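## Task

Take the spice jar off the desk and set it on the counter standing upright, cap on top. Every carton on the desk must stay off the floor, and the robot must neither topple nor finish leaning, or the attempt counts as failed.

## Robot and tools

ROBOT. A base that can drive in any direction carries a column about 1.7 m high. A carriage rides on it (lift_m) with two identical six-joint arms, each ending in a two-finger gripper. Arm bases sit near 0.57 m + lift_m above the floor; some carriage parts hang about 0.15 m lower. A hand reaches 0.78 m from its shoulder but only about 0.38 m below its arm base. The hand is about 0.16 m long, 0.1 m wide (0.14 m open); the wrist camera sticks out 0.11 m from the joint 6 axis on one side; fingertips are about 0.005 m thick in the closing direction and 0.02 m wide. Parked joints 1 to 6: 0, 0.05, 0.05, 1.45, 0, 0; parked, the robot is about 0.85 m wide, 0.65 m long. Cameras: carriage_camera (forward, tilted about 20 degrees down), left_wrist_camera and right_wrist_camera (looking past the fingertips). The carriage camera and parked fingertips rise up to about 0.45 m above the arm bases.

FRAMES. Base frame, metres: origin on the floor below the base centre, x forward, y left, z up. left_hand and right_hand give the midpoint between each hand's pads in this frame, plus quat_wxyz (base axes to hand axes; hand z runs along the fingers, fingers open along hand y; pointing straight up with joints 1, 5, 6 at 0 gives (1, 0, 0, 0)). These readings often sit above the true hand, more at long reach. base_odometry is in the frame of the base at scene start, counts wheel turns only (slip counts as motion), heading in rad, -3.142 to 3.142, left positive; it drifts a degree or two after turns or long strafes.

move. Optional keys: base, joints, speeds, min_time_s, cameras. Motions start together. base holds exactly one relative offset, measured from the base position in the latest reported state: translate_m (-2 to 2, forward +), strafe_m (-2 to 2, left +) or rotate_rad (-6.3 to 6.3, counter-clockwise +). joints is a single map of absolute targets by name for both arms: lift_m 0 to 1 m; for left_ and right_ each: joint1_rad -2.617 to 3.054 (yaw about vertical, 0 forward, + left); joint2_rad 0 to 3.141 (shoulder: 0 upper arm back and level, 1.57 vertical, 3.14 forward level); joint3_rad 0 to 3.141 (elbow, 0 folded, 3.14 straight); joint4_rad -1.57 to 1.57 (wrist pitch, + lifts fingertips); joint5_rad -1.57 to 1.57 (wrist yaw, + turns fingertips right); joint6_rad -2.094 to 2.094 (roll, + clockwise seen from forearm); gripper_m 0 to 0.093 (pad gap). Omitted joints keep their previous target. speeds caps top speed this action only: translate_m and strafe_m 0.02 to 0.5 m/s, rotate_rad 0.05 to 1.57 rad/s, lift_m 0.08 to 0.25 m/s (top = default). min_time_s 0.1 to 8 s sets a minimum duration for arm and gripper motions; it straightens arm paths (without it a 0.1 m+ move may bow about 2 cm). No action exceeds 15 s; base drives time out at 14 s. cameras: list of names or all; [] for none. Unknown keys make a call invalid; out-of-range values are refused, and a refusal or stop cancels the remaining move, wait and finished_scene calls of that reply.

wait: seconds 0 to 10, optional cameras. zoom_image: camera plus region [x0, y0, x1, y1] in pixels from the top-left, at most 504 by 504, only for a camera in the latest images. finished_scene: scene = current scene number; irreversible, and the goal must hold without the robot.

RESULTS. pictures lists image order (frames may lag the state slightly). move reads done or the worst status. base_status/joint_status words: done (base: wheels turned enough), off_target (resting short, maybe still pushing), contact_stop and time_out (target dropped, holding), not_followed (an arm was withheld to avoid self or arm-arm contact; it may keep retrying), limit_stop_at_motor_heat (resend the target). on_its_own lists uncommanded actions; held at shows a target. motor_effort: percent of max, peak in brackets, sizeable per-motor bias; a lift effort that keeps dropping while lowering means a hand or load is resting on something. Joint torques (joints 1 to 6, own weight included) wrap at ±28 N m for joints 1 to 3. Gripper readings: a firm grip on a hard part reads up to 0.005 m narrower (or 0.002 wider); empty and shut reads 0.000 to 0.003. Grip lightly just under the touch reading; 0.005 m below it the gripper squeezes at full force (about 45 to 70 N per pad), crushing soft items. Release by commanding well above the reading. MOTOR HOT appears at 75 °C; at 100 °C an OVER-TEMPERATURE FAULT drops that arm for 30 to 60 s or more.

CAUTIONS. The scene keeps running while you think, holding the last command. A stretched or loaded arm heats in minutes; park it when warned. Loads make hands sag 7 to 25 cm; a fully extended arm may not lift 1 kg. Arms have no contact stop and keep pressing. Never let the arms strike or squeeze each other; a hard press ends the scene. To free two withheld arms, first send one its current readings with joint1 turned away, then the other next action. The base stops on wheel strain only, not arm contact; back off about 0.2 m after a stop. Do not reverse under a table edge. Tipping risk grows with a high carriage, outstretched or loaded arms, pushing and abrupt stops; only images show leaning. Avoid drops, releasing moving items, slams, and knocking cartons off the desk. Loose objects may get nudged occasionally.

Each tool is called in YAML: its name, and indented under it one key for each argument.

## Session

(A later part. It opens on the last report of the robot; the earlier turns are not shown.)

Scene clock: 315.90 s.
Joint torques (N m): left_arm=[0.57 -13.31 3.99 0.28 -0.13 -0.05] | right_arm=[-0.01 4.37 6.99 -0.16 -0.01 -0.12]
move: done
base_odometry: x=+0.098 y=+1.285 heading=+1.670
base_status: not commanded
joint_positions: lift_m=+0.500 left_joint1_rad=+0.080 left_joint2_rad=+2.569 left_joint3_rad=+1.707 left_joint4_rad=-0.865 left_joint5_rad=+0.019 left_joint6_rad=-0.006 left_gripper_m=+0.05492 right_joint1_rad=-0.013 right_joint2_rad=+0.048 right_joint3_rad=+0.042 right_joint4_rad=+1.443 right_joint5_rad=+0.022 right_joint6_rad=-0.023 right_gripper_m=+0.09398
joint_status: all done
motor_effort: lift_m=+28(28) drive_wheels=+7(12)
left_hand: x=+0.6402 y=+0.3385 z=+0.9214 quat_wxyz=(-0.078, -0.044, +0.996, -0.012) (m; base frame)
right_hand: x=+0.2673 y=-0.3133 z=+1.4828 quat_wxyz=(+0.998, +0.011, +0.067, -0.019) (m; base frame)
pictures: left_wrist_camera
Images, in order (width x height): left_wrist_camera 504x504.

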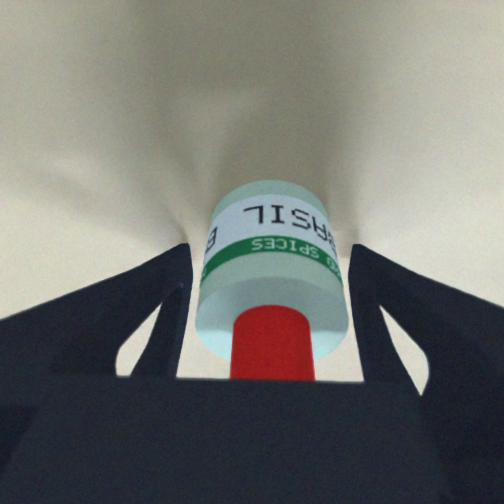

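move:
  joints: {"left_gripper_m": 0.093}
  min_time_s: 1.5
  cameras: []

move:
  joints: {"lift_m": 0.66}
  speeds: {"lift_m": 0.1}
  cameras: ["left_wrist_camera", "carriage_camera"]

zoom_image:
  camera: "carriage_camera"
  region: [60, 280, 260, 440]

Scene clock: 321.60 s.
Joint torques (N m): left_arm=[0.64 -13.29 4.04 0.28 -0.12 -0.05] | right_arm=[-0.01 4.41 7.01 -0.15 -0.01 -0.12]
move: done
base_odometry: x=+0.098 y=+1.285 heading=+1.670
base_status: not commanded
joint_positions: lift_m=+0.500 left_joint1_rad=+0.080 left_joint2_rad=+2.569 left_joint3_rad=+1.707 left_joint4_rad=-0.865 left_joint5_rad=+0.019 left_joint6_rad=-0.006 left_gripper_m=+0.09290 right_joint1_rad=-0.013 right_joint2_rad=+0.048 right_joint3_rad=+0.042 right_joint4_rad=+1.443 right_joint5_rad=+0.022 right_joint6_rad=-0.023 right_gripper_m=+0.09398
joint_status: all done
motor_effort: lift_m=+28(28) drive_wheels=+7(9)
left_hand: x=+0.6402 y=+0.3385 z=+0.9214 quat_wxyz=(-0.078, -0.044, +0.996, -0.012) (m; base frame)
right_hand: x=+0.2673 y=-0.3133 z=+1.4828 quat_wxyz=(+0.998, +0.011, +0.067, -0.019) (m; base frame)
pictures: none
No camera images: "cameras" was empty.

Scene clock: 323.60 s.
Joint torques (N m): left_arm=[0.58 -14.17 4.22 0.2 -0.11 -0.05] | right_arm=[0.01 4.41 7.06 -0.16 -0.01 -0.11]
move: done
base_odometry: x=+0.098 y=+1.285 heading=+1.670
base_status: not commanded
joint_positions: lift_m=+0.660 left_joint1_rad=+0.080 left_joint2_rad=+2.578 left_joint3_rad=+1.703 left_joint4_rad=-0.860 left_joint5_rad=+0.019 left_joint6_rad=-0.006 left_gripper_m=+0.09290 right_joint1_rad=-0.013 right_joint2_rad=+0.048 right_joint3_rad=+0.042 right_joint4_rad=+1.443 right_joint5_rad=+0.022 right_joint6_rad=-0.023 right_gripper_m=+0.09398
joint_status: all done
motor_effort: lift_m=+30(38) drive_wheels=+7(12)
left_hand: x=+0.6377 y=+0.3383 z=+1.0768 quat_wxyz=(-0.082, -0.044, +0.996, -0.013) (m; base frame)
right_hand: x=+0.2673 y=-0.3133 z=+1.6427 quat_wxyz=(+0.998, +0.011, +0.067, -0.019) (m; base frame)
pictures: carriage_camera, left_wrist_camera
Images, in order (width x height): carriage_camera 504x504, left_wrist_camera 504x504.

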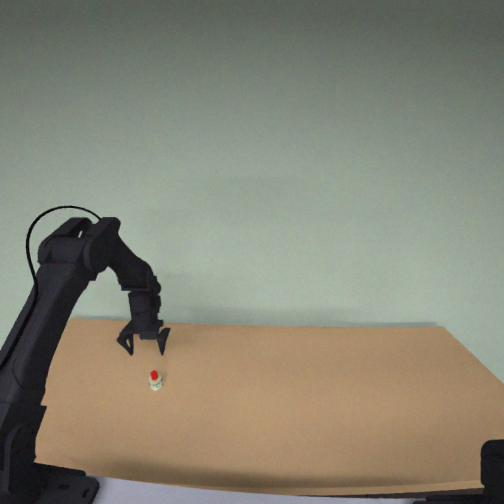

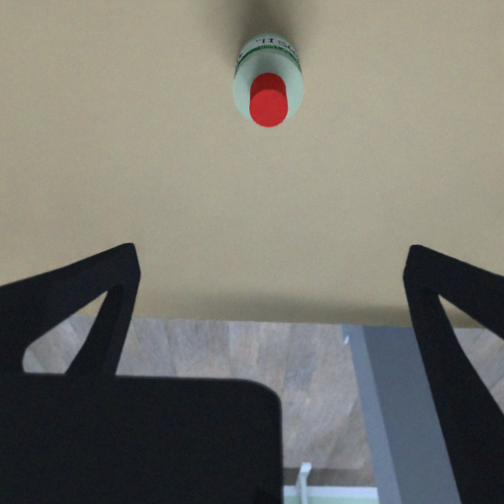

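Scaled by 2.520 from the camera's 504x504 image, which has a finer 720x720 frame.

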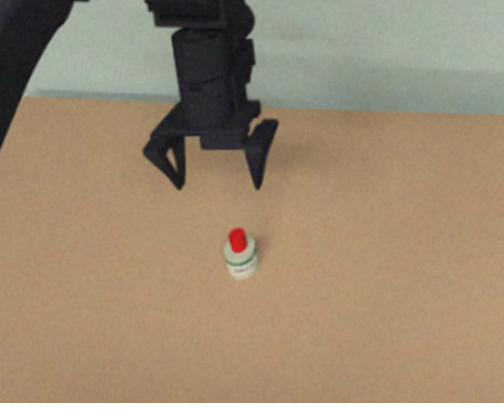

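The jar stands upright on the counter with its cap up, and the gripper is clear of it.

finished_scene:
  scene: 3

The scene is finished: the task was done.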